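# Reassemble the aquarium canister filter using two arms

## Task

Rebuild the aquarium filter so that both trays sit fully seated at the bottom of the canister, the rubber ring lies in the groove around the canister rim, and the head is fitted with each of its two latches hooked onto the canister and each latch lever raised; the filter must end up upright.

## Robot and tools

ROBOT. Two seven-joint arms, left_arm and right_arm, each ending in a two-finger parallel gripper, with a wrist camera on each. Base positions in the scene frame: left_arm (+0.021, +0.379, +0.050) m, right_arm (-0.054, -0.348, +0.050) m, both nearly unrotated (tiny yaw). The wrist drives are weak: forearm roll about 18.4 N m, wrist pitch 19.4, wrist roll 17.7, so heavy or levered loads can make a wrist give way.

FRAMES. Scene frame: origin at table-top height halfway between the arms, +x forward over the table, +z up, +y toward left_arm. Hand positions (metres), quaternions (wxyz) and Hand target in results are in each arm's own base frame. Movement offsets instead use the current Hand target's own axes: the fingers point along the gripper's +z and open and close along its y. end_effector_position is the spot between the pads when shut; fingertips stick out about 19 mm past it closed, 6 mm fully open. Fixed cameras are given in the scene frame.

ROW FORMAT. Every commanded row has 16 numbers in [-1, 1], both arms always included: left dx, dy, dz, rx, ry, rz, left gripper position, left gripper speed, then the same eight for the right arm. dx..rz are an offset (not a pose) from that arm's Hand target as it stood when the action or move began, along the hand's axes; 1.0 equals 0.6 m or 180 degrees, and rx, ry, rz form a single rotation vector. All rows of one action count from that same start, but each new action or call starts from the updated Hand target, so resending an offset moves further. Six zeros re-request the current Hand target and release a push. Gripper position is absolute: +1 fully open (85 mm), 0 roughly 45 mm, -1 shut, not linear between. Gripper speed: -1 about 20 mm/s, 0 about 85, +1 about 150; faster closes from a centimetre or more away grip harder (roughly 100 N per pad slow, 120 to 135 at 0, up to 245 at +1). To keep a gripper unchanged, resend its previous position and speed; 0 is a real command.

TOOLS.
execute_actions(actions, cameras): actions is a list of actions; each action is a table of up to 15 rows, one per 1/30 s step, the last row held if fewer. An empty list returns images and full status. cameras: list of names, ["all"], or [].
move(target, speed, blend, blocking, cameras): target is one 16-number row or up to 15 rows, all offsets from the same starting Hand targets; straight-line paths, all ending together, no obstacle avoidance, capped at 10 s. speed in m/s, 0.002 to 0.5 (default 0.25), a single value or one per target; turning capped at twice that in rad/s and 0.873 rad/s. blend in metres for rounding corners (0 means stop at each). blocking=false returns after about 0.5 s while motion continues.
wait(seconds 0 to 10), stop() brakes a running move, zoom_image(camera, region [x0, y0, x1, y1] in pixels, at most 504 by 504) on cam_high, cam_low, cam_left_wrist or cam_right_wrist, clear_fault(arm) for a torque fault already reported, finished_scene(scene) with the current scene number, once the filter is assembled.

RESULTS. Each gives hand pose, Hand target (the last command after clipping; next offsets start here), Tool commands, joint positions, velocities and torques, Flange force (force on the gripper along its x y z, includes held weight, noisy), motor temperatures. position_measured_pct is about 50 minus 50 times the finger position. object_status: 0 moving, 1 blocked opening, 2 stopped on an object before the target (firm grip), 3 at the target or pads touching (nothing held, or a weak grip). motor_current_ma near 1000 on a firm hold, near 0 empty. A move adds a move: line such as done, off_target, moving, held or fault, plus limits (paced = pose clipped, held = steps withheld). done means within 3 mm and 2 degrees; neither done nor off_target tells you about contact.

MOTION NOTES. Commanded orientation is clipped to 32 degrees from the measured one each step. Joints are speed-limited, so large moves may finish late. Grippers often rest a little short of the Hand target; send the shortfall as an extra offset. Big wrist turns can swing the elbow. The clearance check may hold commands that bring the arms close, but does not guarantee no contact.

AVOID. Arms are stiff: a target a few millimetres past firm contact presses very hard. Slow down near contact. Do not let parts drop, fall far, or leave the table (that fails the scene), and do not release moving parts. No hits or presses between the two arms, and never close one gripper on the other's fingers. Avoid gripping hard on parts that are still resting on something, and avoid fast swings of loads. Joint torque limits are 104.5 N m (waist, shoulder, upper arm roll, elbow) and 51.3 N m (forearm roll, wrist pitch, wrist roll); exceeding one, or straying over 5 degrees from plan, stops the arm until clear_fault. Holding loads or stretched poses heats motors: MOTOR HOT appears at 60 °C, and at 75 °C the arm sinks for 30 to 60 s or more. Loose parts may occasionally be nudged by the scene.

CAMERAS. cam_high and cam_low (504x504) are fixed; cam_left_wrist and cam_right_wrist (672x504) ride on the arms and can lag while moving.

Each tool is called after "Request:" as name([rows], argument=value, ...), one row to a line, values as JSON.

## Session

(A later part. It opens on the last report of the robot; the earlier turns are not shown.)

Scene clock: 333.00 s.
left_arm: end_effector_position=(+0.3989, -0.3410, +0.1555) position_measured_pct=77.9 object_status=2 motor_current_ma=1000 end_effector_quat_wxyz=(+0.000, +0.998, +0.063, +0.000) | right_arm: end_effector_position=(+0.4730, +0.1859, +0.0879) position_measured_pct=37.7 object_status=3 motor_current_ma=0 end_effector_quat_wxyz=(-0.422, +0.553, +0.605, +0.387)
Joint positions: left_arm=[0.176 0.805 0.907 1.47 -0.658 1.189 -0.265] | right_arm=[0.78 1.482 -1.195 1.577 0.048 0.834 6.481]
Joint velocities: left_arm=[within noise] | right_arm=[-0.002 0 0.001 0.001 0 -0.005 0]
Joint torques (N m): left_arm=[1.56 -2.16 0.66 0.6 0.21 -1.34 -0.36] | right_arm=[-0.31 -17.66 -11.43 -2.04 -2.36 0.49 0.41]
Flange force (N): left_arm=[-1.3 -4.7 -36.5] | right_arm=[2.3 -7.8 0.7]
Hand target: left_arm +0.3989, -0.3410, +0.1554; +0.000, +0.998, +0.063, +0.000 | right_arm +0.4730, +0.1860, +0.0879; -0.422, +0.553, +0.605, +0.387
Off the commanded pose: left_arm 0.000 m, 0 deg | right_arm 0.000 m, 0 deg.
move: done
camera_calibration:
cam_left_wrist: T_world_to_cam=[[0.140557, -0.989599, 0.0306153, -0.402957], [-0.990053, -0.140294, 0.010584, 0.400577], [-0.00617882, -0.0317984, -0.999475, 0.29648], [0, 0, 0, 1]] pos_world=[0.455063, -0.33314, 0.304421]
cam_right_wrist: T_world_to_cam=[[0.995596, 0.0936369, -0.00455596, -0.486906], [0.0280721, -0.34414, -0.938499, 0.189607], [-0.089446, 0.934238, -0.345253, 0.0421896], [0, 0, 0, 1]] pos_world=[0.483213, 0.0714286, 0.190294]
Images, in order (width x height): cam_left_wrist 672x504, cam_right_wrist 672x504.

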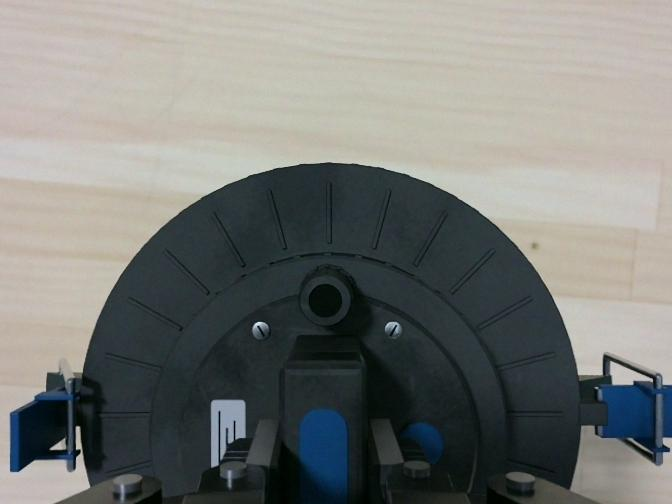

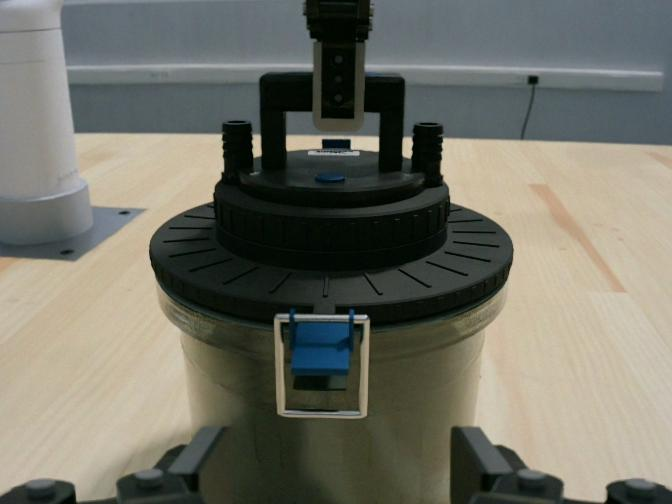

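Request:
move([
  [0.0, 0.0, 0, 0,0,0, -1, -0.6, 0.0083,-0.0095,0.07,0,0,0,0.2,0],
], speed=0.06, cameras=["cam_left_wrist","cam_right_wrist"])

Request:
zoom_image(camera="cam_left_wrist", region=[540, 320, 672, 480])

Scene clock: 335.27 s.
left_arm: end_effector_position=(+0.3989, -0.3410, +0.1554) position_measured_pct=77.9 object_status=2 motor_current_ma=1000 end_effector_quat_wxyz=(+0.000, +0.998, +0.063, +0.000) | right_arm: end_effector_position=(+0.4637, +0.2264, +0.0782) position_measured_pct=39.8 object_status=3 motor_current_ma=0 end_effector_quat_wxyz=(-0.422, +0.553, +0.605, +0.387)
Joint positions: left_arm=[0.176 0.805 0.907 1.47 -0.658 1.189 -0.265] | right_arm=[0.722 1.5 -1.191 1.631 0.051 0.72 6.471]
Joint torques (N m): left_arm=[1.63 -1.78 0.63 0.82 0.28 -1.26 -0.35] | right_arm=[-0.19 -17.13 -11.54 -1.41 -2.15 0.52 0.4]
Flange force (N): left_arm=[-1.2 -4.8 -37.1] | right_arm=[2.2 -6.6 0.1]
Hand target: left_arm +0.3989, -0.3410, +0.1554; +0.000, +0.998, +0.063, +0.000 | right_arm +0.4637, +0.2265, +0.0782; -0.422, +0.553, +0.605, +0.387
Off the commanded pose: left_arm 0.000 m, 0 deg | right_arm 0.000 m, 0 deg.
move: done
camera_calibration:
cam_left_wrist: T_world_to_cam=[[0.140557, -0.9896, 0.0306013, -0.40295], [-0.990053, -0.140291, 0.010683, 0.400548], [-0.00627881, -0.0317984, -0.999475, 0.296425], [0, 0, 0, 1]] pos_world=[0.455063, -0.33314, 0.304321]
cam_right_wrist: T_world_to_cam=[[0.995596, 0.0936369, -0.00455596, -0.481484], [0.0280721, -0.34414, -0.938499, 0.194609], [-0.089446, 0.934238, -0.345253, 0.000137682], [0, 0, 0, 1]] pos_world=[0.473913, 0.111929, 0.180494]
Images, in order (width x height): cam_left_wrist 672x504, cam_right_wrist 672x504.

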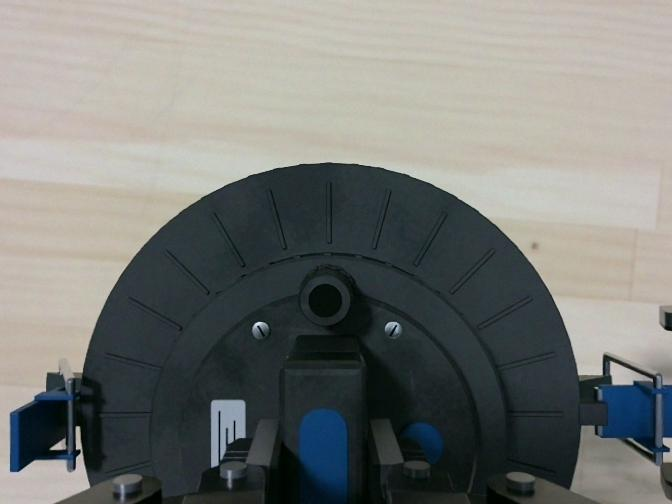

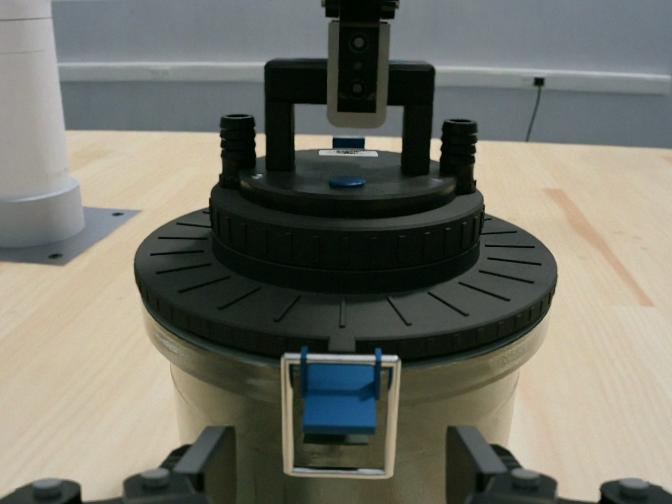

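Scaled by 3.150.

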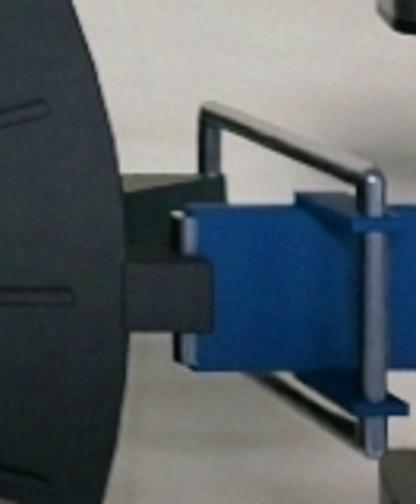

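Request:
move([
  [0.0, 0.0, 0, 0,0,0, -1, -0.6, 0.0075,-0.002,0.045,0,0,0,0.1,0],
], speed=0.05, cameras=["cam_left_wrist","cam_right_wrist"])

Request:
zoom_image(camera="cam_left_wrist", region=[540, 320, 672, 480])

Scene clock: 336.70 s.
left_arm: end_effector_position=(+0.3989, -0.3410, +0.1554) position_measured_pct=77.9 object_status=2 motor_current_ma=1000 end_effector_quat_wxyz=(+0.000, +0.998, +0.063, +0.000) | right_arm: end_effector_position=(+0.4602, +0.2531, +0.0731) position_measured_pct=45.0 object_status=3 motor_current_ma=0 end_effector_quat_wxyz=(-0.422, +0.553, +0.605, +0.387)
Joint positions: left_arm=[0.176 0.805 0.907 1.47 -0.658 1.189 -0.265] | right_arm=[0.677 1.512 -1.191 1.651 0.051 0.654 6.462]
Joint torques (N m): left_arm=[1.57 -1.83 0.52 0.71 0.2 -1.29 -0.38] | right_arm=[0.02 -17.06 -11.62 -1.48 -2.02 0.26 0.38]
Flange force (N): left_arm=[-1.5 -4.9 -37.1] | right_arm=[2.2 -6.5 -0.3]
Hand target: left_arm +0.3989, -0.3410, +0.1554; +0.000, +0.998, +0.063, +0.000 | right_arm +0.4602, +0.2532, +0.0731; -0.422, +0.553, +0.605, +0.387
Off the commanded pose: left_arm 0.000 m, 0 deg | right_arm 0.000 m, 0 deg.
move: done
camera_calibration:
cam_left_wrist: T_world_to_cam=[[0.140557, -0.9896, 0.0306013, -0.40295], [-0.990053, -0.140291, 0.010683, 0.400548], [-0.00627881, -0.0317984, -0.999475, 0.296425], [0, 0, 0, 1]] pos_world=[0.455063, -0.33314, 0.304321]
cam_right_wrist: T_world_to_cam=[[0.995595, 0.0936425, -0.0045684, -0.480521], [0.0280656, -0.344174, -0.938486, 0.199208], [-0.0894546, 0.934224, -0.345286, -0.0268341], [0, 0, 0, 1]] pos_world=[0.470413, 0.138629, 0.175494]
Images, in order (width x height): cam_left_wrist 672x504, cam_right_wrist 672x504.

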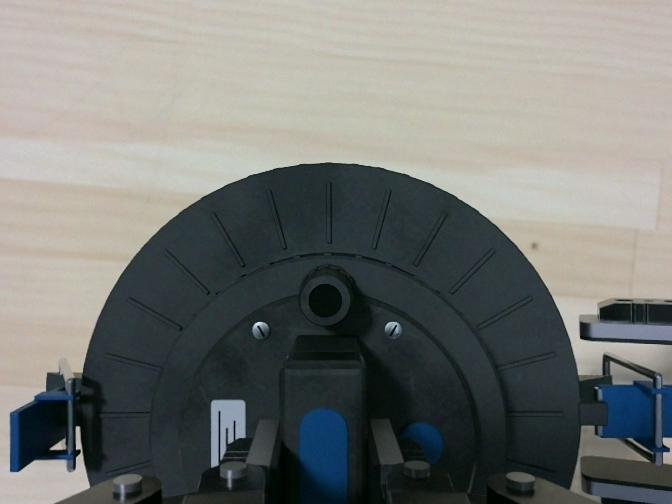

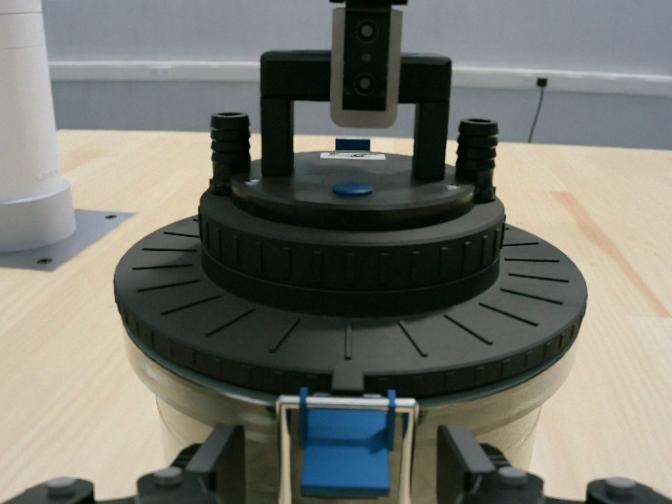

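Scaled by 3.150.

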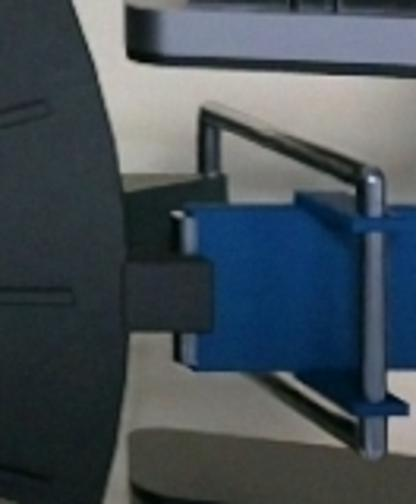

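Request:
move([
  [0.0, 0.0, 0, 0,0,0, -1, -0.6, 0,0,-0.012,0,0,0,0.1,-1],
  [0.0, 0.0, 0, 0,0,0, -1, -0.6, 0,0,-0.012,0,0,0,-0.33,-1],
], speed=0.05, cameras=["cam_left_wrist","cam_right_wrist"])

Request:
zoom_image(camera="cam_left_wrist", region=[540, 320, 672, 480])

Request:
wait(seconds=0.5)

Scene clock: 339.53 s.
left_arm: end_effector_position=(+0.3989, -0.3410, +0.1554) position_measured_pct=77.9 object_status=2 motor_current_ma=1000 end_effector_quat_wxyz=(+0.000, +0.998, +0.063, +0.000) | right_arm: end_effector_position=(+0.4608, +0.2464, +0.0756) position_measured_pct=66.2 object_status=0 motor_current_ma=470 end_effector_quat_wxyz=(-0.422, +0.553, +0.605, +0.387)
Joint positions: left_arm=[0.176 0.805 0.907 1.47 -0.658 1.189 -0.265] | right_arm=[0.689 1.507 -1.192 1.648 0.051 0.67 6.463]
Joint torques (N m): left_arm=[0.75 -1.93 -0.14 0.39 -0.03 -1.23 -0.09] | right_arm=[-2.79 -15.91 -10.82 2.01 -1.58 2.04 0.66]
Flange force (N): left_arm=[-2.4 -4.3 -37.2] | right_arm=[2.3 -1.6 -3.4]
Hand target: left_arm +0.3989, -0.3410, +0.1554; +0.000, +0.998, +0.063, +0.000 | right_arm +0.4608, +0.2464, +0.0756; -0.422, +0.553, +0.605, +0.387
Off the commanded pose: left_arm 0.000 m, 0 deg | right_arm 0.000 m, 0 deg.
move: done
camera_calibration:
cam_left_wrist: T_world_to_cam=[[0.140458, -0.989617, 0.0305039, -0.40298], [-0.990067, -0.140193, 0.0106667, 0.400578], [-0.00627951, -0.0316991, -0.999478, 0.296456], [0, 0, 0, 1]] pos_world=[0.455063, -0.33324, 0.304321]
cam_right_wrist: T_world_to_cam=[[0.995605, 0.0935443, -0.00452056, -0.480479], [0.0280734, -0.344143, -0.938498, 0.199226], [-0.0893468, 0.934246, -0.345256, -0.0197169], [0, 0, 0, 1]] pos_world=[0.471013, 0.131929, 0.177994]
Images, in order (width x height): cam_left_wrist 672x504, cam_right_wrist 672x504.

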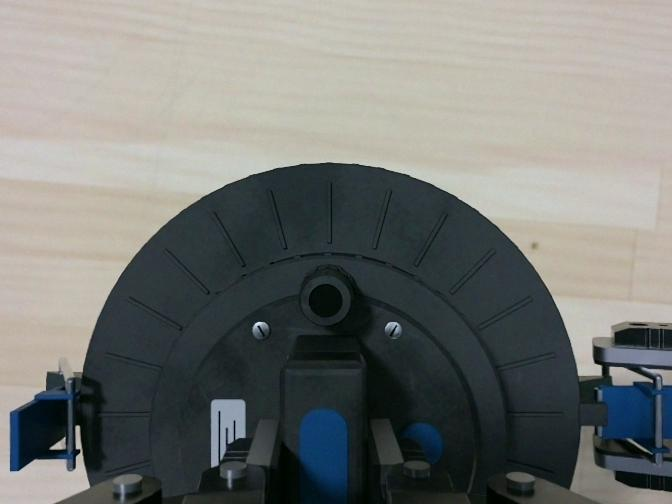

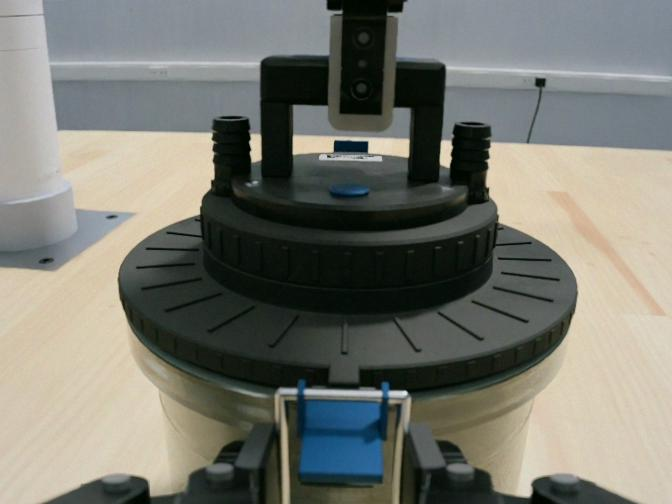

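Scaled by 3.150.

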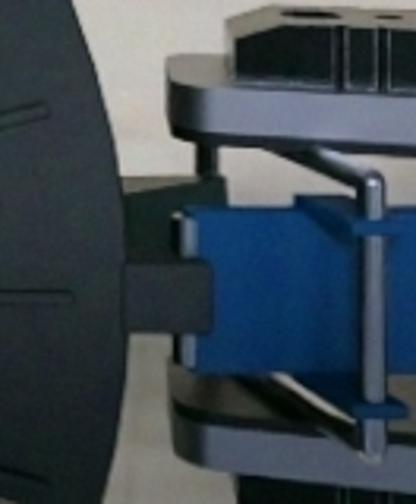

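Scene clock: 340.03 s.
left_arm: end_effector_position=(+0.3989, -0.3410, +0.1554) position_measured_pct=77.9 object_status=2 motor_current_ma=1000 end_effector_quat_wxyz=(+0.000, +0.998, +0.063, +0.000) | right_arm: end_effector_position=(+0.4608, +0.2464, +0.0756) position_measured_pct=66.2 object_status=3 motor_current_ma=500 end_effector_quat_wxyz=(-0.422, +0.553, +0.605, +0.387)
Joint positions: left_arm=[0.176 0.805 0.907 1.47 -0.658 1.189 -0.265] | right_arm=[0.689 1.507 -1.192 1.648 0.051 0.67 6.463]
Joint torques (N m): left_arm=[0.79 -2.03 -0.13 0.5 -0.08 -1.19 -0.14] | right_arm=[-2.9 -15.86 -10.8 2.03 -1.59 2.04 0.66]
Flange force (N): left_arm=[-2.1 -4.0 -37.2] | right_arm=[2.3 -1.7 -3.6]
Hand target: left_arm +0.3989, -0.3410, +0.1554; +0.000, +0.998, +0.063, +0.000 | right_arm +0.4608, +0.2464, +0.0756; -0.422, +0.553, +0.605, +0.387
Tool commands: left_gripper/position=-1.0 left_gripper/speed=-0.6 right_gripper/position=-0.33 right_gripper/speed=-1.0
Off the commanded pose: left_arm 0.000 m, 0 deg | right_arm 0.000 m, 0 deg.
wait: 0.50 s; at rest by 0.17 s

Request:
move([
  [0.0, 0.0, 0, 0,0,0, -1, -0.6, 0.0021,0,0.0057,0,0.05,0,-0.33,-1],
  [0.0, 0.0, 0, 0,0,0, -1, -0.6, 0.0037,0,0.0112,0,0.095,0,-0.33,-1],
], speed=0.03, cameras=["cam_left_wrist","cam_right_wrist"])

Request:
zoom_image(camera="cam_left_wrist", region=[540, 320, 672, 480])

Request:
zoom_image(camera="cam_right_wrist", region=[230, 320, 460, 504])

Scene clock: 346.50 s.
left_arm: end_effector_position=(+0.3989, -0.3410, +0.1554) position_measured_pct=77.9 object_status=2 motor_current_ma=1000 end_effector_quat_wxyz=(+0.000, +0.998, +0.063, +0.000) | right_arm: end_effector_position=(+0.4601, +0.2535, +0.0753) position_measured_pct=66.2 object_status=3 motor_current_ma=500 end_effector_quat_wxyz=(+0.507, -0.490, -0.535, -0.465)
Joint positions: left_arm=[0.176 0.805 0.907 1.47 -0.658 1.189 -0.265] | right_arm=[0.737 1.792 -1.285 1.537 0.016 0.815 6.63]
Joint torques (N m): left_arm=[0.79 -2.55 0.1 0.76 0.2 -0.77 -0.22] | right_arm=[-7.19 -13.17 -7.33 5.97 -0.76 2.73 0.14]
Flange force (N): left_arm=[-1.3 -2.9 -35.5] | right_arm=[8.6 -2.2 -10.6]
Hand target: left_arm +0.3989, -0.3410, +0.1554; +0.000, +0.998, +0.063, +0.000 | right_arm +0.4601, +0.2535, +0.0753; +0.507, -0.490, -0.535, -0.465
Off the commanded pose: left_arm 0.000 m, 0 deg | right_arm 0.000 m, 0 deg.
move: done
camera_calibration:
cam_left_wrist: T_world_to_cam=[[0.140556, -0.989603, 0.0305023, -0.402921], [-0.990053, -0.140291, 0.010669, 0.400553], [-0.00627885, -0.0316985, -0.999478, 0.296459], [0, 0, 0, 1]] pos_world=[0.455063, -0.33314, 0.304321]
cam_right_wrist: T_world_to_cam=[[0.995467, 0.0950725, -0.00255635, -0.480954], [0.00260964, -0.0541733, -0.998528, 0.144158], [-0.0950711, 0.993995, -0.0541759, -0.060887], [0, 0, 0, 1]] pos_world=[0.472609, 0.114056, 0.139418]
Images, in order (width x height): cam_left_wrist 672x504, cam_right_wrist 672x504.

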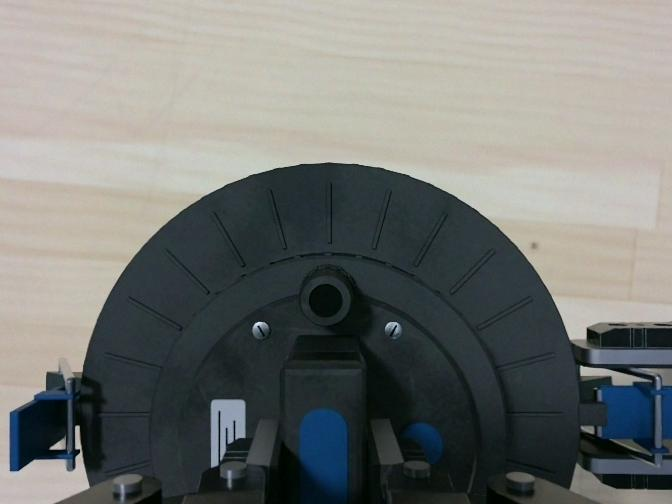

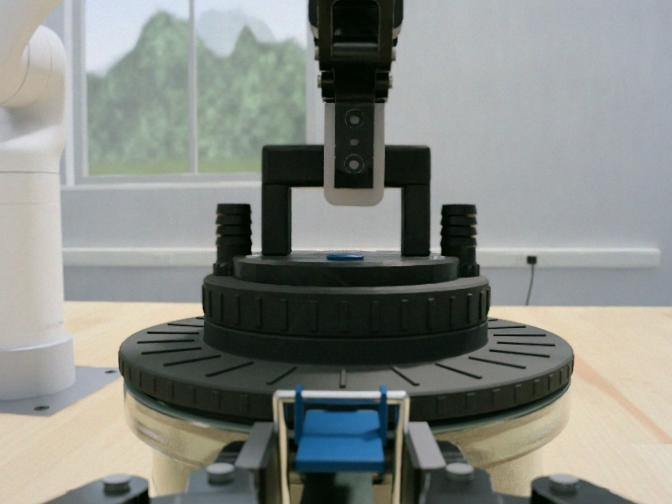

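Scaled by 3.150.

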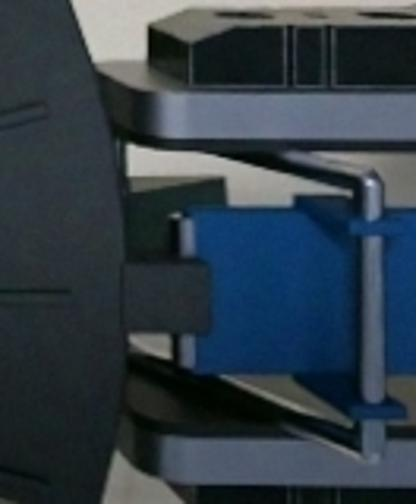

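Scaled by 2.191.

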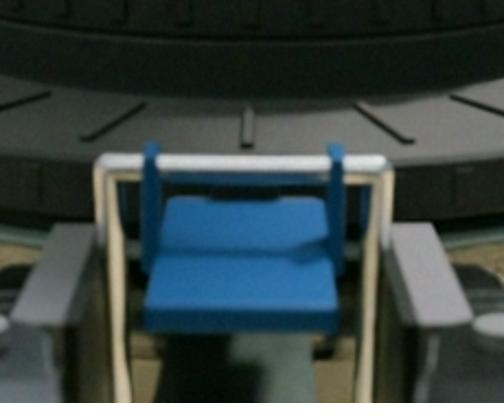

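Request:
move([
  [0.0, 0.0, 0, 0,0,0, -1, -0.6, 0.0083,0,-0.002,0,0,0,-0.33,-1],
], speed=0.03, cameras=["cam_left_wrist","cam_right_wrist"])

Request:
zoom_image(camera="cam_left_wrist", region=[540, 320, 672, 480])

Request:
zoom_image(camera="cam_right_wrist", region=[230, 320, 460, 504])

Scene clock: 347.73 s.
left_arm: end_effector_position=(+0.3989, -0.3410, +0.1555) position_measured_pct=77.9 object_status=2 motor_current_ma=1000 end_effector_quat_wxyz=(+0.000, +0.998, +0.063, +0.000) | right_arm: end_effector_position=(+0.4602, +0.2526, +0.0802) position_measured_pct=66.2 object_status=3 motor_current_ma=500 end_effector_quat_wxyz=(+0.507, -0.490, -0.535, -0.465)
Joint positions: left_arm=[0.176 0.805 0.907 1.47 -0.658 1.189 -0.265] | right_arm=[0.74 1.783 -1.288 1.544 0.013 0.813 6.624]
Joint torques (N m): left_arm=[-0.81 -0.76 -2.12 0.23 -1 -1 0.1] | right_arm=[-0.12 -21.31 -26.38 8.26 -8.41 5.67 0.46]
Flange force (N): left_arm=[-5.7 -4.1 -40.3] | right_arm=[-27.3 -2.7 3.9]
Hand target: left_arm +0.3989, -0.3410, +0.1554; +0.000, +0.998, +0.063, +0.000 | right_arm +0.4602, +0.2525, +0.0804; +0.507, -0.490, -0.535, -0.465
Off the commanded pose: left_arm 0.000 m, 0 deg | right_arm 0.000 m, 0 deg.
move: done
camera_calibration:
cam_left_wrist: T_world_to_cam=[[0.140557, -0.9896, 0.0306013, -0.403049], [-0.990053, -0.140291, 0.010683, 0.400534], [-0.00627881, -0.0317984, -0.999475, 0.296422], [0, 0, 0, 1]] pos_world=[0.455063, -0.33324, 0.304321]
cam_right_wrist: T_world_to_cam=[[0.995467, 0.0950654, -0.00266553, -0.48084], [0.00250077, -0.0541842, -0.998528, 0.148955], [-0.0950699, 0.993995, -0.0541763, -0.0597329], [0, 0, 0, 1]] pos_world=[0.472609, 0.113156, 0.144218]
Images, in order (width x height): cam_left_wrist 672x504, cam_right_wrist 672x504.

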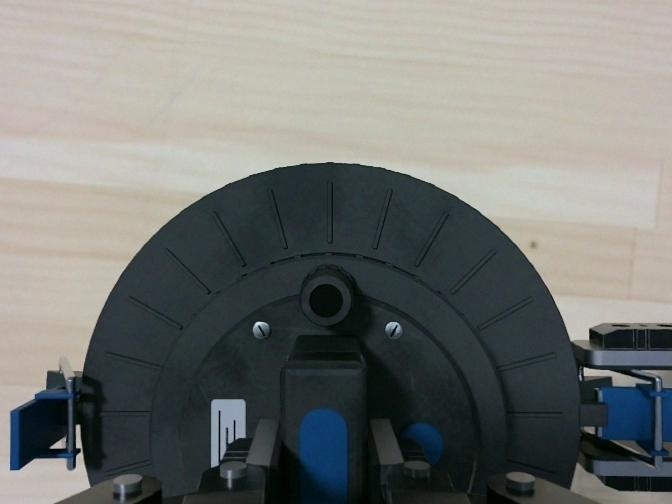

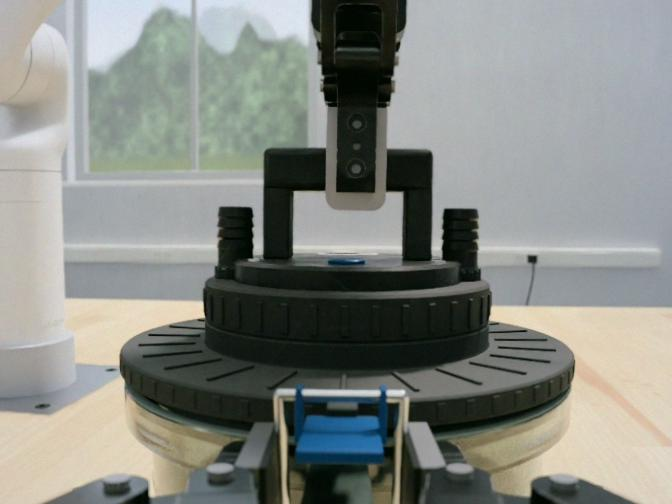

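Scaled by 3.150.

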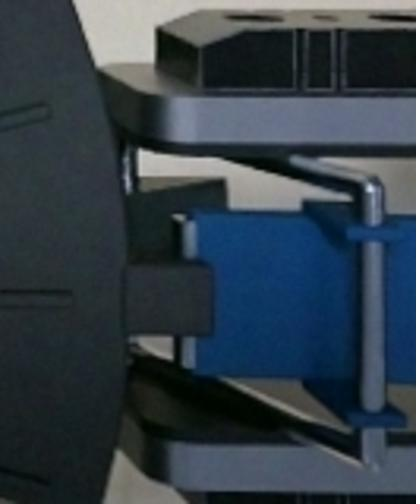

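Scaled by 2.191.

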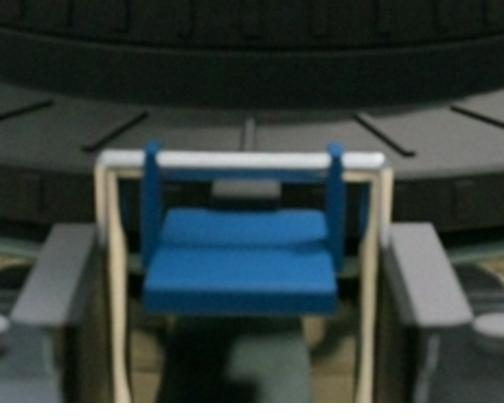

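Request:
move([
  [0.0, 0.0, 0, 0,0,0, -1, -0.6, 0.006,0,0.0005,0,0,0,-0.33,-1],
], speed=0.03, cameras=["cam_left_wrist","cam_right_wrist"])

Request:
zoom_image(camera="cam_left_wrist", region=[540, 320, 672, 480])

Request:
zoom_image(camera="cam_right_wrist", region=[230, 320, 460, 504])

Scene clock: 349.13 s.
left_arm: end_effector_position=(+0.3989, -0.3410, +0.1555) position_measured_pct=77.9 object_status=2 motor_current_ma=1000 end_effector_quat_wxyz=(+0.000, +0.998, +0.063, +0.000) | right_arm: end_effector_position=(+0.4602, +0.2530, +0.0839) position_measured_pct=66.2 object_status=3 motor_current_ma=500 end_effector_quat_wxyz=(+0.507, -0.490, -0.535, -0.465)
Joint positions: left_arm=[0.176 0.805 0.907 1.47 -0.658 1.189 -0.265] | right_arm=[0.74 1.777 -1.292 1.549 0.011 0.81 6.62]
Joint torques (N m): left_arm=[1.19 3.54 -2.19 1.21 -0.71 -2.56 0.13] | right_arm=[-2.62 -22.03 -31.76 9.9 -10.43 5.88 0.56]
Flange force (N): left_arm=[-5.5 -9.7 -50.5] | right_arm=[-36.3 -5.2 -1.9]
Hand target: left_arm +0.3989, -0.3410, +0.1554; +0.000, +0.998, +0.063, +0.000 | right_arm +0.4602, +0.2530, +0.0840; +0.507, -0.490, -0.535, -0.465
Off the commanded pose: left_arm 0.000 m, 0 deg | right_arm 0.000 m, 0 deg.
move: done
camera_calibration:
cam_left_wrist: T_world_to_cam=[[0.140656, -0.989586, 0.0305997, -0.40299], [-0.990039, -0.14039, 0.0106853, 0.400509], [-0.00627815, -0.0317979, -0.999475, 0.296425], [0, 0, 0, 1]] pos_world=[0.455063, -0.33314, 0.304321]
cam_right_wrist: T_world_to_cam=[[0.995476, 0.0949739, -0.00255028, -0.480879], [0.00260089, -0.0540745, -0.998534, 0.152613], [-0.0949726, 0.99401, -0.0540769, -0.0599924], [0, 0, 0, 1]] pos_world=[0.472609, 0.113557, 0.147918]
Images, in order (width x height): cam_left_wrist 672x504, cam_right_wrist 672x504.

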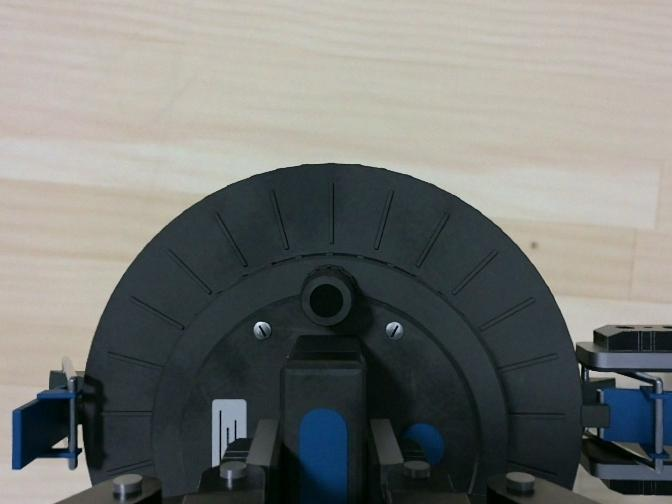

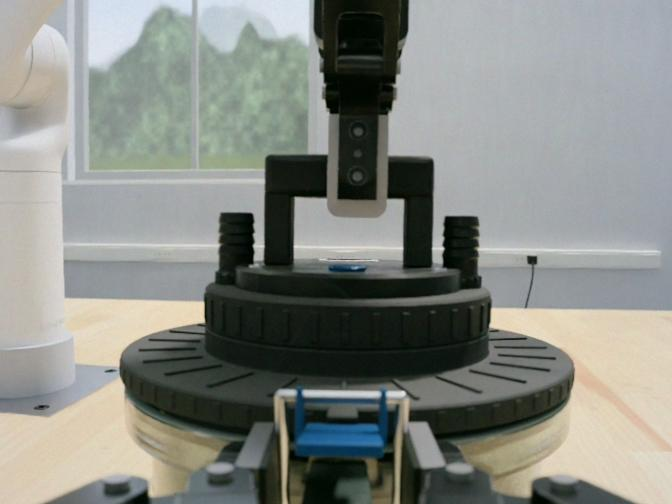

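Scaled by 3.150.

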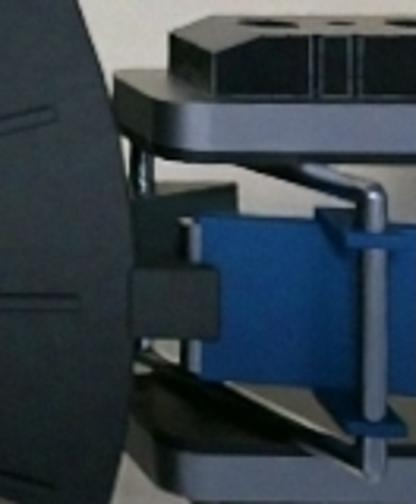

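Scaled by 2.191.

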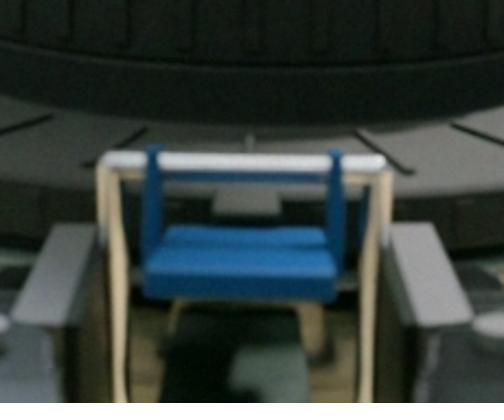

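Request:
move([
  [0.0, 0.0, 0, 0,0,0, -1, -0.6, 0.006,0,0.003,0,0,0,-0.33,-1],
], speed=0.03, cameras=["cam_left_wrist","cam_right_wrist"])

Request:
zoom_image(camera="cam_left_wrist", region=[540, 320, 672, 480])

Request:
zoom_image(camera="cam_right_wrist", region=[230, 320, 460, 504])

Scene clock: 350.27 s.
left_arm: end_effector_position=(+0.3990, -0.3410, +0.1554) position_measured_pct=77.9 object_status=2 motor_current_ma=1000 end_effector_quat_wxyz=(+0.000, +0.998, +0.063, +0.000) | right_arm: end_effector_position=(+0.4600, +0.2550, +0.0874) position_measured_pct=66.2 object_status=3 motor_current_ma=500 end_effector_quat_wxyz=(+0.507, -0.490, -0.535, -0.465)
Joint positions: left_arm=[0.176 0.805 0.907 1.47 -0.658 1.189 -0.265] | right_arm=[0.738 1.772 -1.295 1.555 0.008 0.803 6.616]
Joint torques (N m): left_arm=[3.7 6.03 -0.94 0.63 -0.15 -4.81 0.13] | right_arm=[-8.22 -20.89 -34.21 12.19 -11.09 5.8 0.72]
Flange force (N): left_arm=[-5.8 -17.1 -56.6] | right_arm=[-39.4 -7.4 -13.9]
Hand target: left_arm +0.3989, -0.3410, +0.1554; +0.000, +0.998, +0.063, +0.000 | right_arm +0.4600, +0.2550, +0.0875; +0.507, -0.490, -0.535, -0.465
Off the commanded pose: left_arm 0.000 m, 0 deg | right_arm 0.000 m, 0 deg.
move: done
camera_calibration:
cam_left_wrist: T_world_to_cam=[[0.140654, -0.989589, 0.0305008, -0.40296], [-0.990039, -0.140389, 0.0106713, 0.400513], [-0.00627819, -0.0316979, -0.999478, 0.296459], [0, 0, 0, 1]] pos_world=[0.455063, -0.33314, 0.304321]
cam_right_wrist: T_world_to_cam=[[0.995476, 0.0949739, -0.00255028, -0.480861], [0.00260089, -0.0540745, -0.998534, 0.156216], [-0.0949726, 0.99401, -0.0540769, -0.0618102], [0, 0, 0, 1]] pos_world=[0.472409, 0.115557, 0.151418]
Images, in order (width x height): cam_left_wrist 672x504, cam_right_wrist 672x504.

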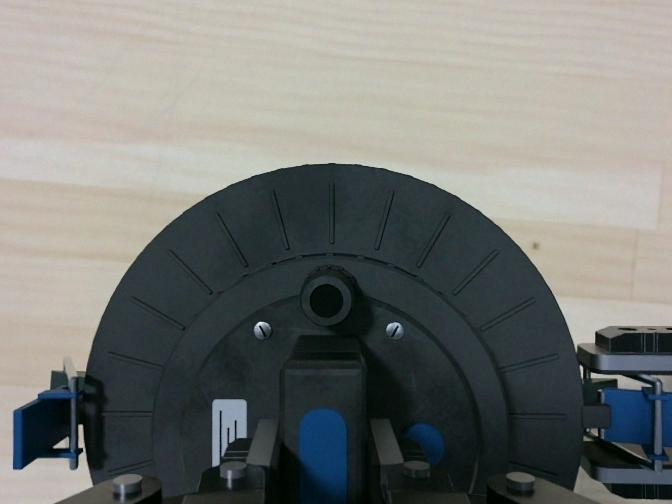

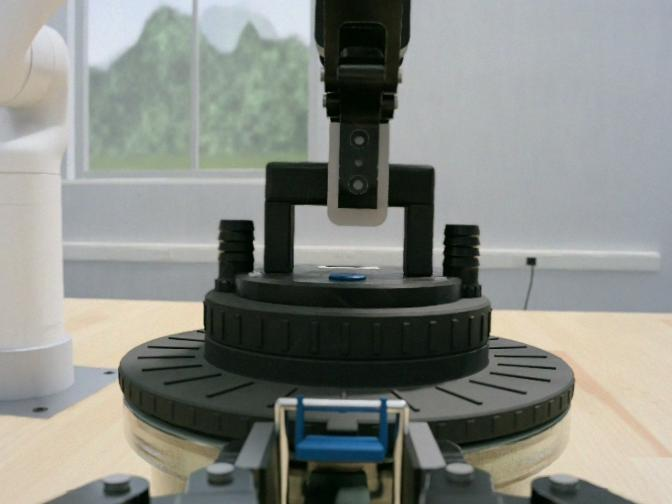

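Scaled by 3.150.

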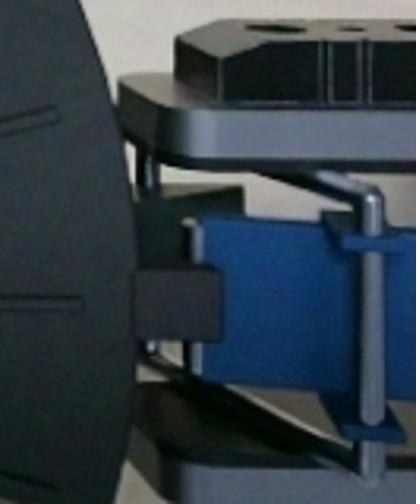

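Scaled by 2.191.

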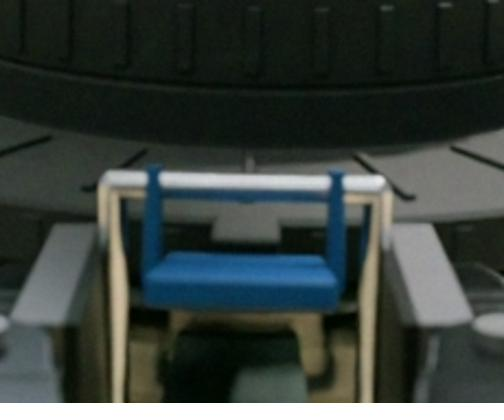

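Request:
move([
  [0.0, 0.0, 0, 0,0,0, -1, -0.6, -0.003,0,-0.003,0,0,0,-0.36,-1],
  [0.0, 0.0, 0, 0,0,0, -1, -0.6, 0.003,0,-0.001,0,0,0,-0.36,-1],
], speed=0.03, cameras=["cam_left_wrist","cam_right_wrist"])

Request:
zoom_image(camera="cam_left_wrist", region=[540, 320, 672, 480])

Request:
zoom_image(camera="cam_right_wrist", region=[230, 320, 460, 504])

Scene clock: 353.73 s.
left_arm: end_effector_position=(+0.3989, -0.3411, +0.1554) position_measured_pct=77.9 object_status=2 motor_current_ma=1000 end_effector_quat_wxyz=(+0.000, +0.998, +0.063, +0.000) | right_arm: end_effector_position=(+0.4599, +0.2548, +0.0900) position_measured_pct=67.5 object_status=3 motor_current_ma=950 end_effector_quat_wxyz=(+0.508, -0.489, -0.535, -0.465)
Joint positions: left_arm=[0.176 0.805 0.907 1.47 -0.658 1.189 -0.265] | right_arm=[0.738 1.768 -1.297 1.558 0.006 0.803 6.613]
Joint torques (N m): left_arm=[0.28 2.74 -3.58 2.36 -0.85 -0.49 0.4] | right_arm=[-2.08 -21.54 -29.9 9.45 -9.57 5.82 0.58]
Flange force (N): left_arm=[-4.4 -6.6 -47.8] | right_arm=[-33.1 -3.4 -0.5]
Hand target: left_arm +0.3989, -0.3410, +0.1554; +0.000, +0.998, +0.063, +0.000 | right_arm +0.4600, +0.2545, +0.0893; +0.507, -0.490, -0.535, -0.465
Off the commanded pose: left_arm 0.000 m, 0 deg | right_arm 0.001 m, 0 deg.
move: done
camera_calibration:
cam_left_wrist: T_world_to_cam=[[0.140462, -0.989613, 0.0305887, -0.403007], [-0.990066, -0.140193, 0.0107797, 0.400544], [-0.00637945, -0.031799, -0.999474, 0.296467], [0, 0, 0, 1]] pos_world=[0.455063, -0.33324, 0.304321]
cam_right_wrist: T_world_to_cam=[[0.995419, 0.0955867, -0.0021761, -0.480935], [0.00290005, -0.0529342, -0.998594, 0.158342], [-0.0955675, 0.994013, -0.0529689, -0.0613703], [0, 0, 0, 1]] pos_world=[0.472407, 0.115355, 0.153822]
Images, in order (width x height): cam_left_wrist 672x504, cam_right_wrist 672x504.

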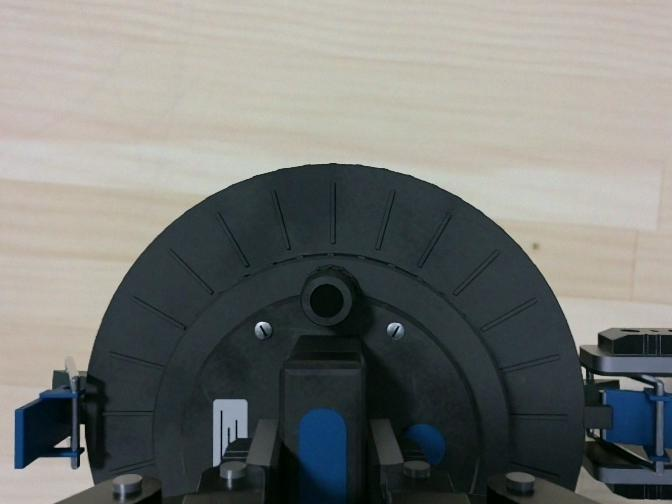

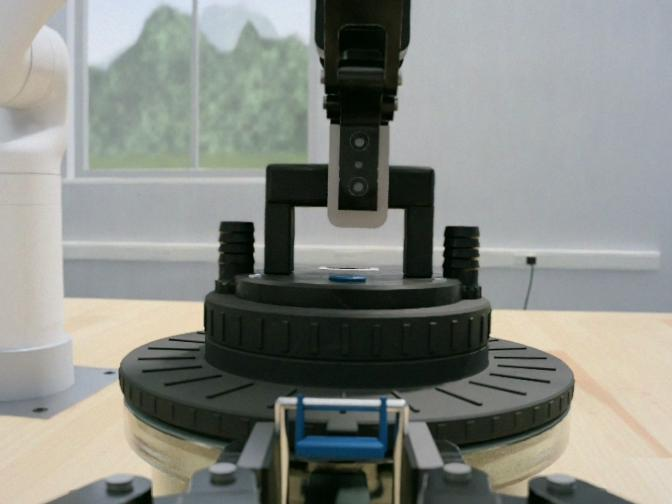

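Scaled by 3.150.

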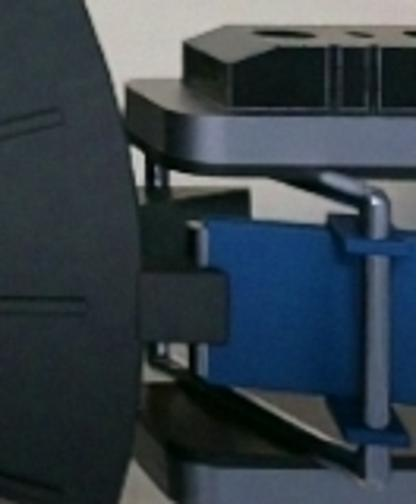

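Scaled by 2.191.

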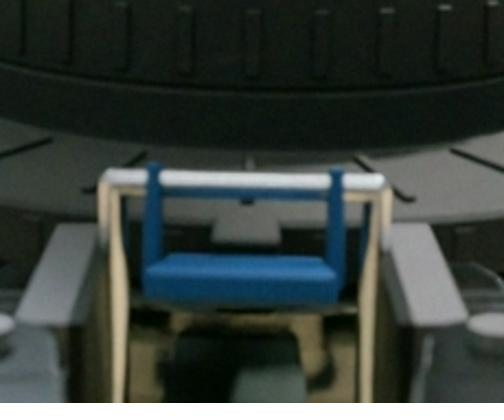

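Request:
move([
  [0.0, 0.0, 0, 0,0,0, -1, -0.6, 0.0075,0,0.0015,0,0,0,-0.36,-1],
], speed=0.03, cameras=["cam_left_wrist","cam_right_wrist"])

Request:
zoom_image(camera="cam_left_wrist", region=[540, 320, 672, 480])

Request:
zoom_image(camera="cam_right_wrist", region=[230, 320, 460, 504])

Scene clock: 354.97 s.
left_arm: end_effector_position=(+0.3990, -0.3410, +0.1555) position_measured_pct=77.9 object_status=2 motor_current_ma=1000 end_effector_quat_wxyz=(+0.000, +0.998, +0.063, +0.000) | right_arm: end_effector_position=(+0.4599, +0.2556, +0.0936) position_measured_pct=67.5 object_status=3 motor_current_ma=950 end_effector_quat_wxyz=(+0.507, -0.490, -0.535, -0.465)
Joint positions: left_arm=[0.175 0.804 0.907 1.47 -0.658 1.189 -0.265] | right_arm=[0.738 1.761 -1.3 1.564 0.003 0.797 6.608]
Joint torques (N m): left_arm=[1.9 9.65 -4.28 3.29 -0.66 -3.09 0.33] | right_arm=[-4.59 -23.66 -38.58 12.99 -12.95 7.31 0.67]
Flange force (N): left_arm=[-6.8 -13.7 -63.7] | right_arm=[-49.9 -3.5 -5.0]
Hand target: left_arm +0.3989, -0.3410, +0.1554; +0.000, +0.998, +0.063, +0.000 | right_arm +0.4599, +0.2556, +0.0938; +0.507, -0.490, -0.535, -0.465
Off the commanded pose: left_arm 0.000 m, 0 deg | right_arm 0.000 m, 0 deg.
move: done
camera_calibration:
cam_left_wrist: T_world_to_cam=[[0.140653, -0.989586, 0.0306138, -0.40301], [-0.99004, -0.14039, 0.0105863, 0.400637], [-0.00617817, -0.0317979, -0.999475, 0.29648], [0, 0, 0, 1]] pos_world=[0.455163, -0.33314, 0.304421]
cam_right_wrist: T_world_to_cam=[[0.995477, 0.0949675, -0.00264957, -0.480886], [0.00250188, -0.0540843, -0.998533, 0.162488], [-0.0949715, 0.99401, -0.0540773, -0.0620718], [0, 0, 0, 1]] pos_world=[0.472409, 0.116157, 0.157618]
Images, in order (width x height): cam_left_wrist 672x504, cam_right_wrist 672x504.

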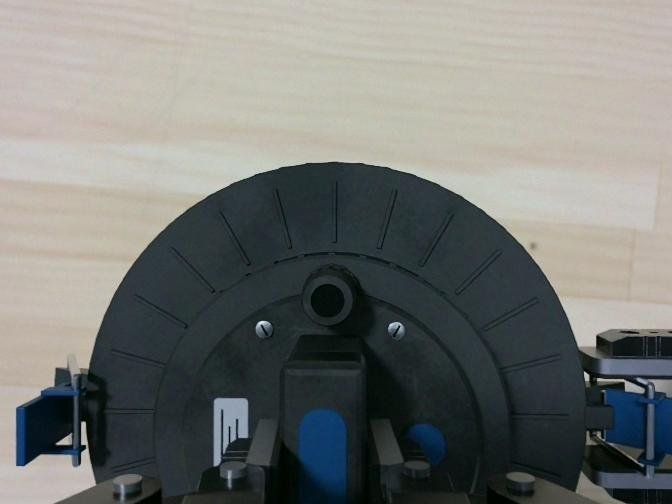

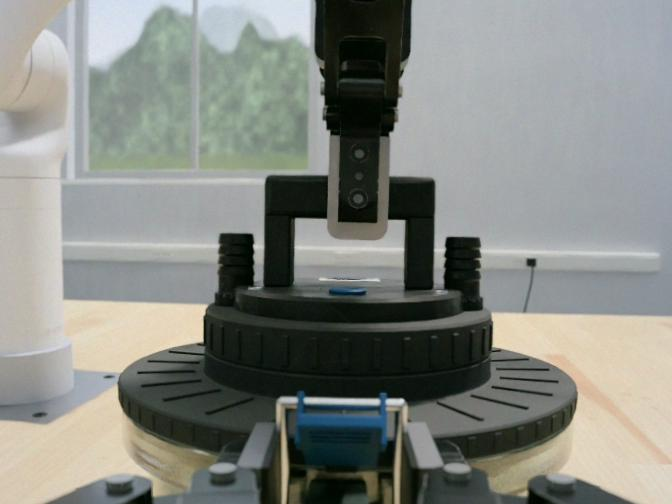

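Scaled by 3.150.

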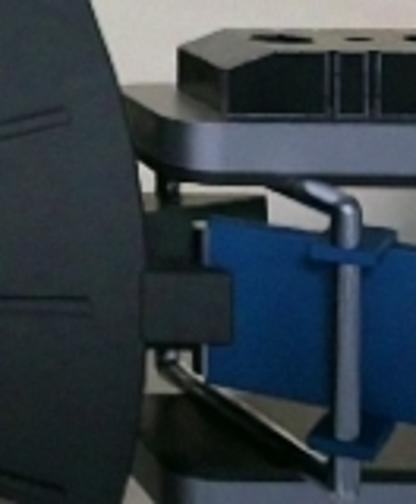

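Scaled by 2.191.

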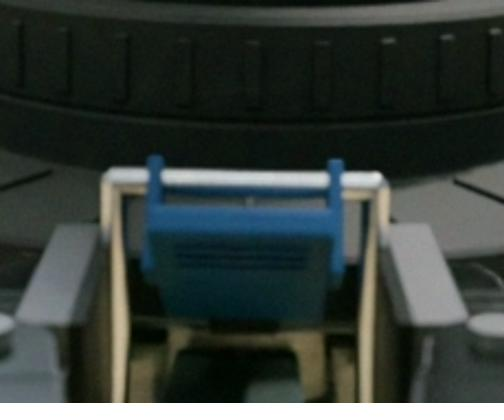

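Request:
move([
  [0.0, 0.0, 0, 0,0,0, -1, -0.6, 0,0,0,0,0,0,-0.15,-0.5],
  [0.0, 0.0, 0, 0,0,0, -1, -0.6, 0,0,-0.075,0,0,0,-0.1,-0.5],
], speed=0.08, cameras=["cam_left_wrist","cam_right_wrist"])

Request:
zoom_image(camera="cam_left_wrist", region=[540, 320, 672, 480])

Request:
zoom_image(camera="cam_right_wrist", region=[230, 320, 460, 504])

Scene clock: 357.67 s.
left_arm: end_effector_position=(+0.3989, -0.3410, +0.1554) position_measured_pct=77.9 object_status=2 motor_current_ma=1000 end_effector_quat_wxyz=(+0.000, +0.998, +0.063, +0.000) | right_arm: end_effector_position=(+0.4639, +0.2109, +0.0961) position_measured_pct=55.0 object_status=3 motor_current_ma=0 end_effector_quat_wxyz=(+0.507, -0.490, -0.535, -0.465)
Joint positions: left_arm=[0.176 0.805 0.907 1.47 -0.658 1.189 -0.265] | right_arm=[0.807 1.742 -1.289 1.527 0.004 0.905 6.607]
Joint torques (N m): left_arm=[-2.04 -16.82 3.36 -6.96 -1.01 -0.11 -0.18] | right_arm=[-0.38 -16.82 -11.7 0.68 -2.54 0.81 0.42]
Flange force (N): left_arm=[-5.5 0.3 -4.5] | right_arm=[2.8 -7.4 0.1]
Hand target: left_arm +0.3989, -0.3410, +0.1554; +0.000, +0.998, +0.063, +0.000 | right_arm +0.4639, +0.2109, +0.0961; +0.507, -0.490, -0.535, -0.465
Off the commanded pose: left_arm 0.000 m, 0 deg | right_arm 0.000 m, 0 deg.
move: done
camera_calibration:
cam_left_wrist: T_world_to_cam=[[0.140557, -0.9896, 0.0306013, -0.40295], [-0.990053, -0.140291, 0.010683, 0.400548], [-0.00627881, -0.0317984, -0.999475, 0.296425], [0, 0, 0, 1]] pos_world=[0.455063, -0.33314, 0.304321]
cam_right_wrist: T_world_to_cam=[[0.995476, 0.0949746, -0.0025404, -0.480535], [0.00261074, -0.0540735, -0.998534, 0.162504], [-0.0949727, 0.99401, -0.0540768, -0.0171334], [0, 0, 0, 1]] pos_world=[0.476309, 0.0714565, 0.160118]
Images, in order (width x height): cam_left_wrist 672x504, cam_right_wrist 672x504.

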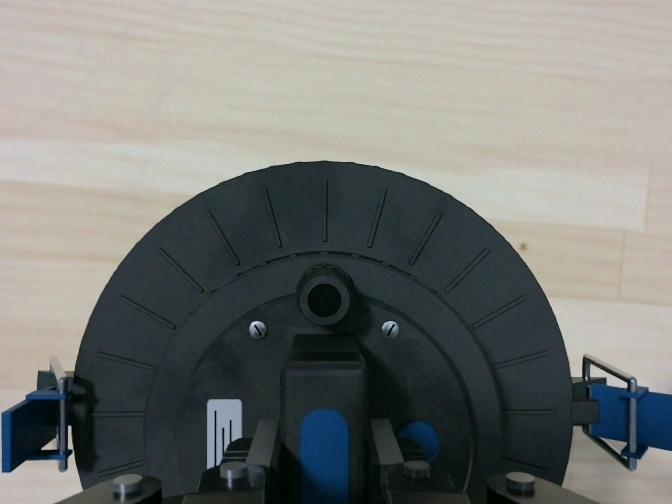

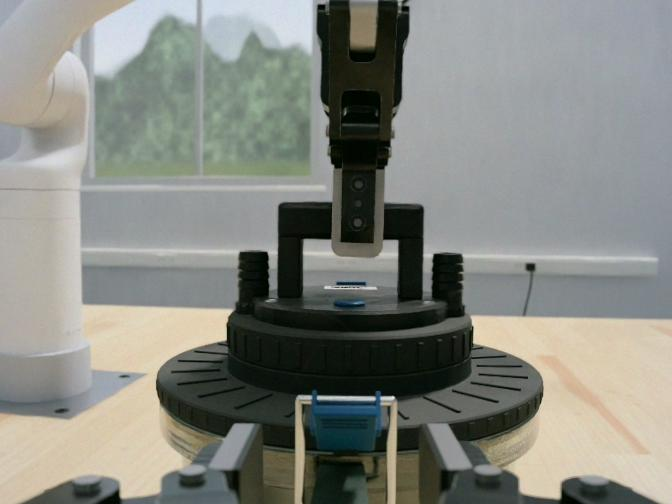

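Scaled by 3.150.

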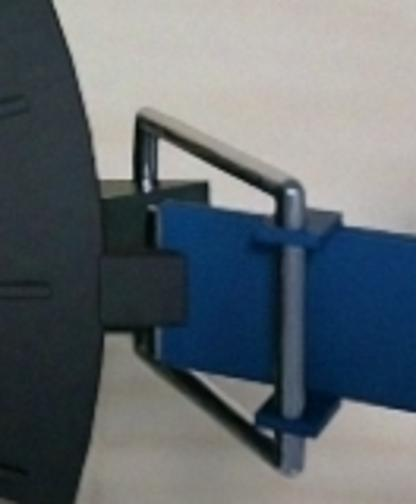

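Scaled by 2.191.

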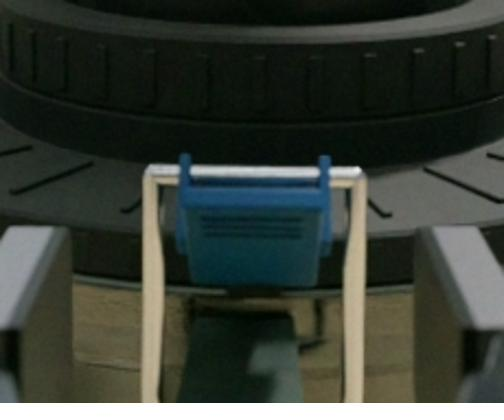

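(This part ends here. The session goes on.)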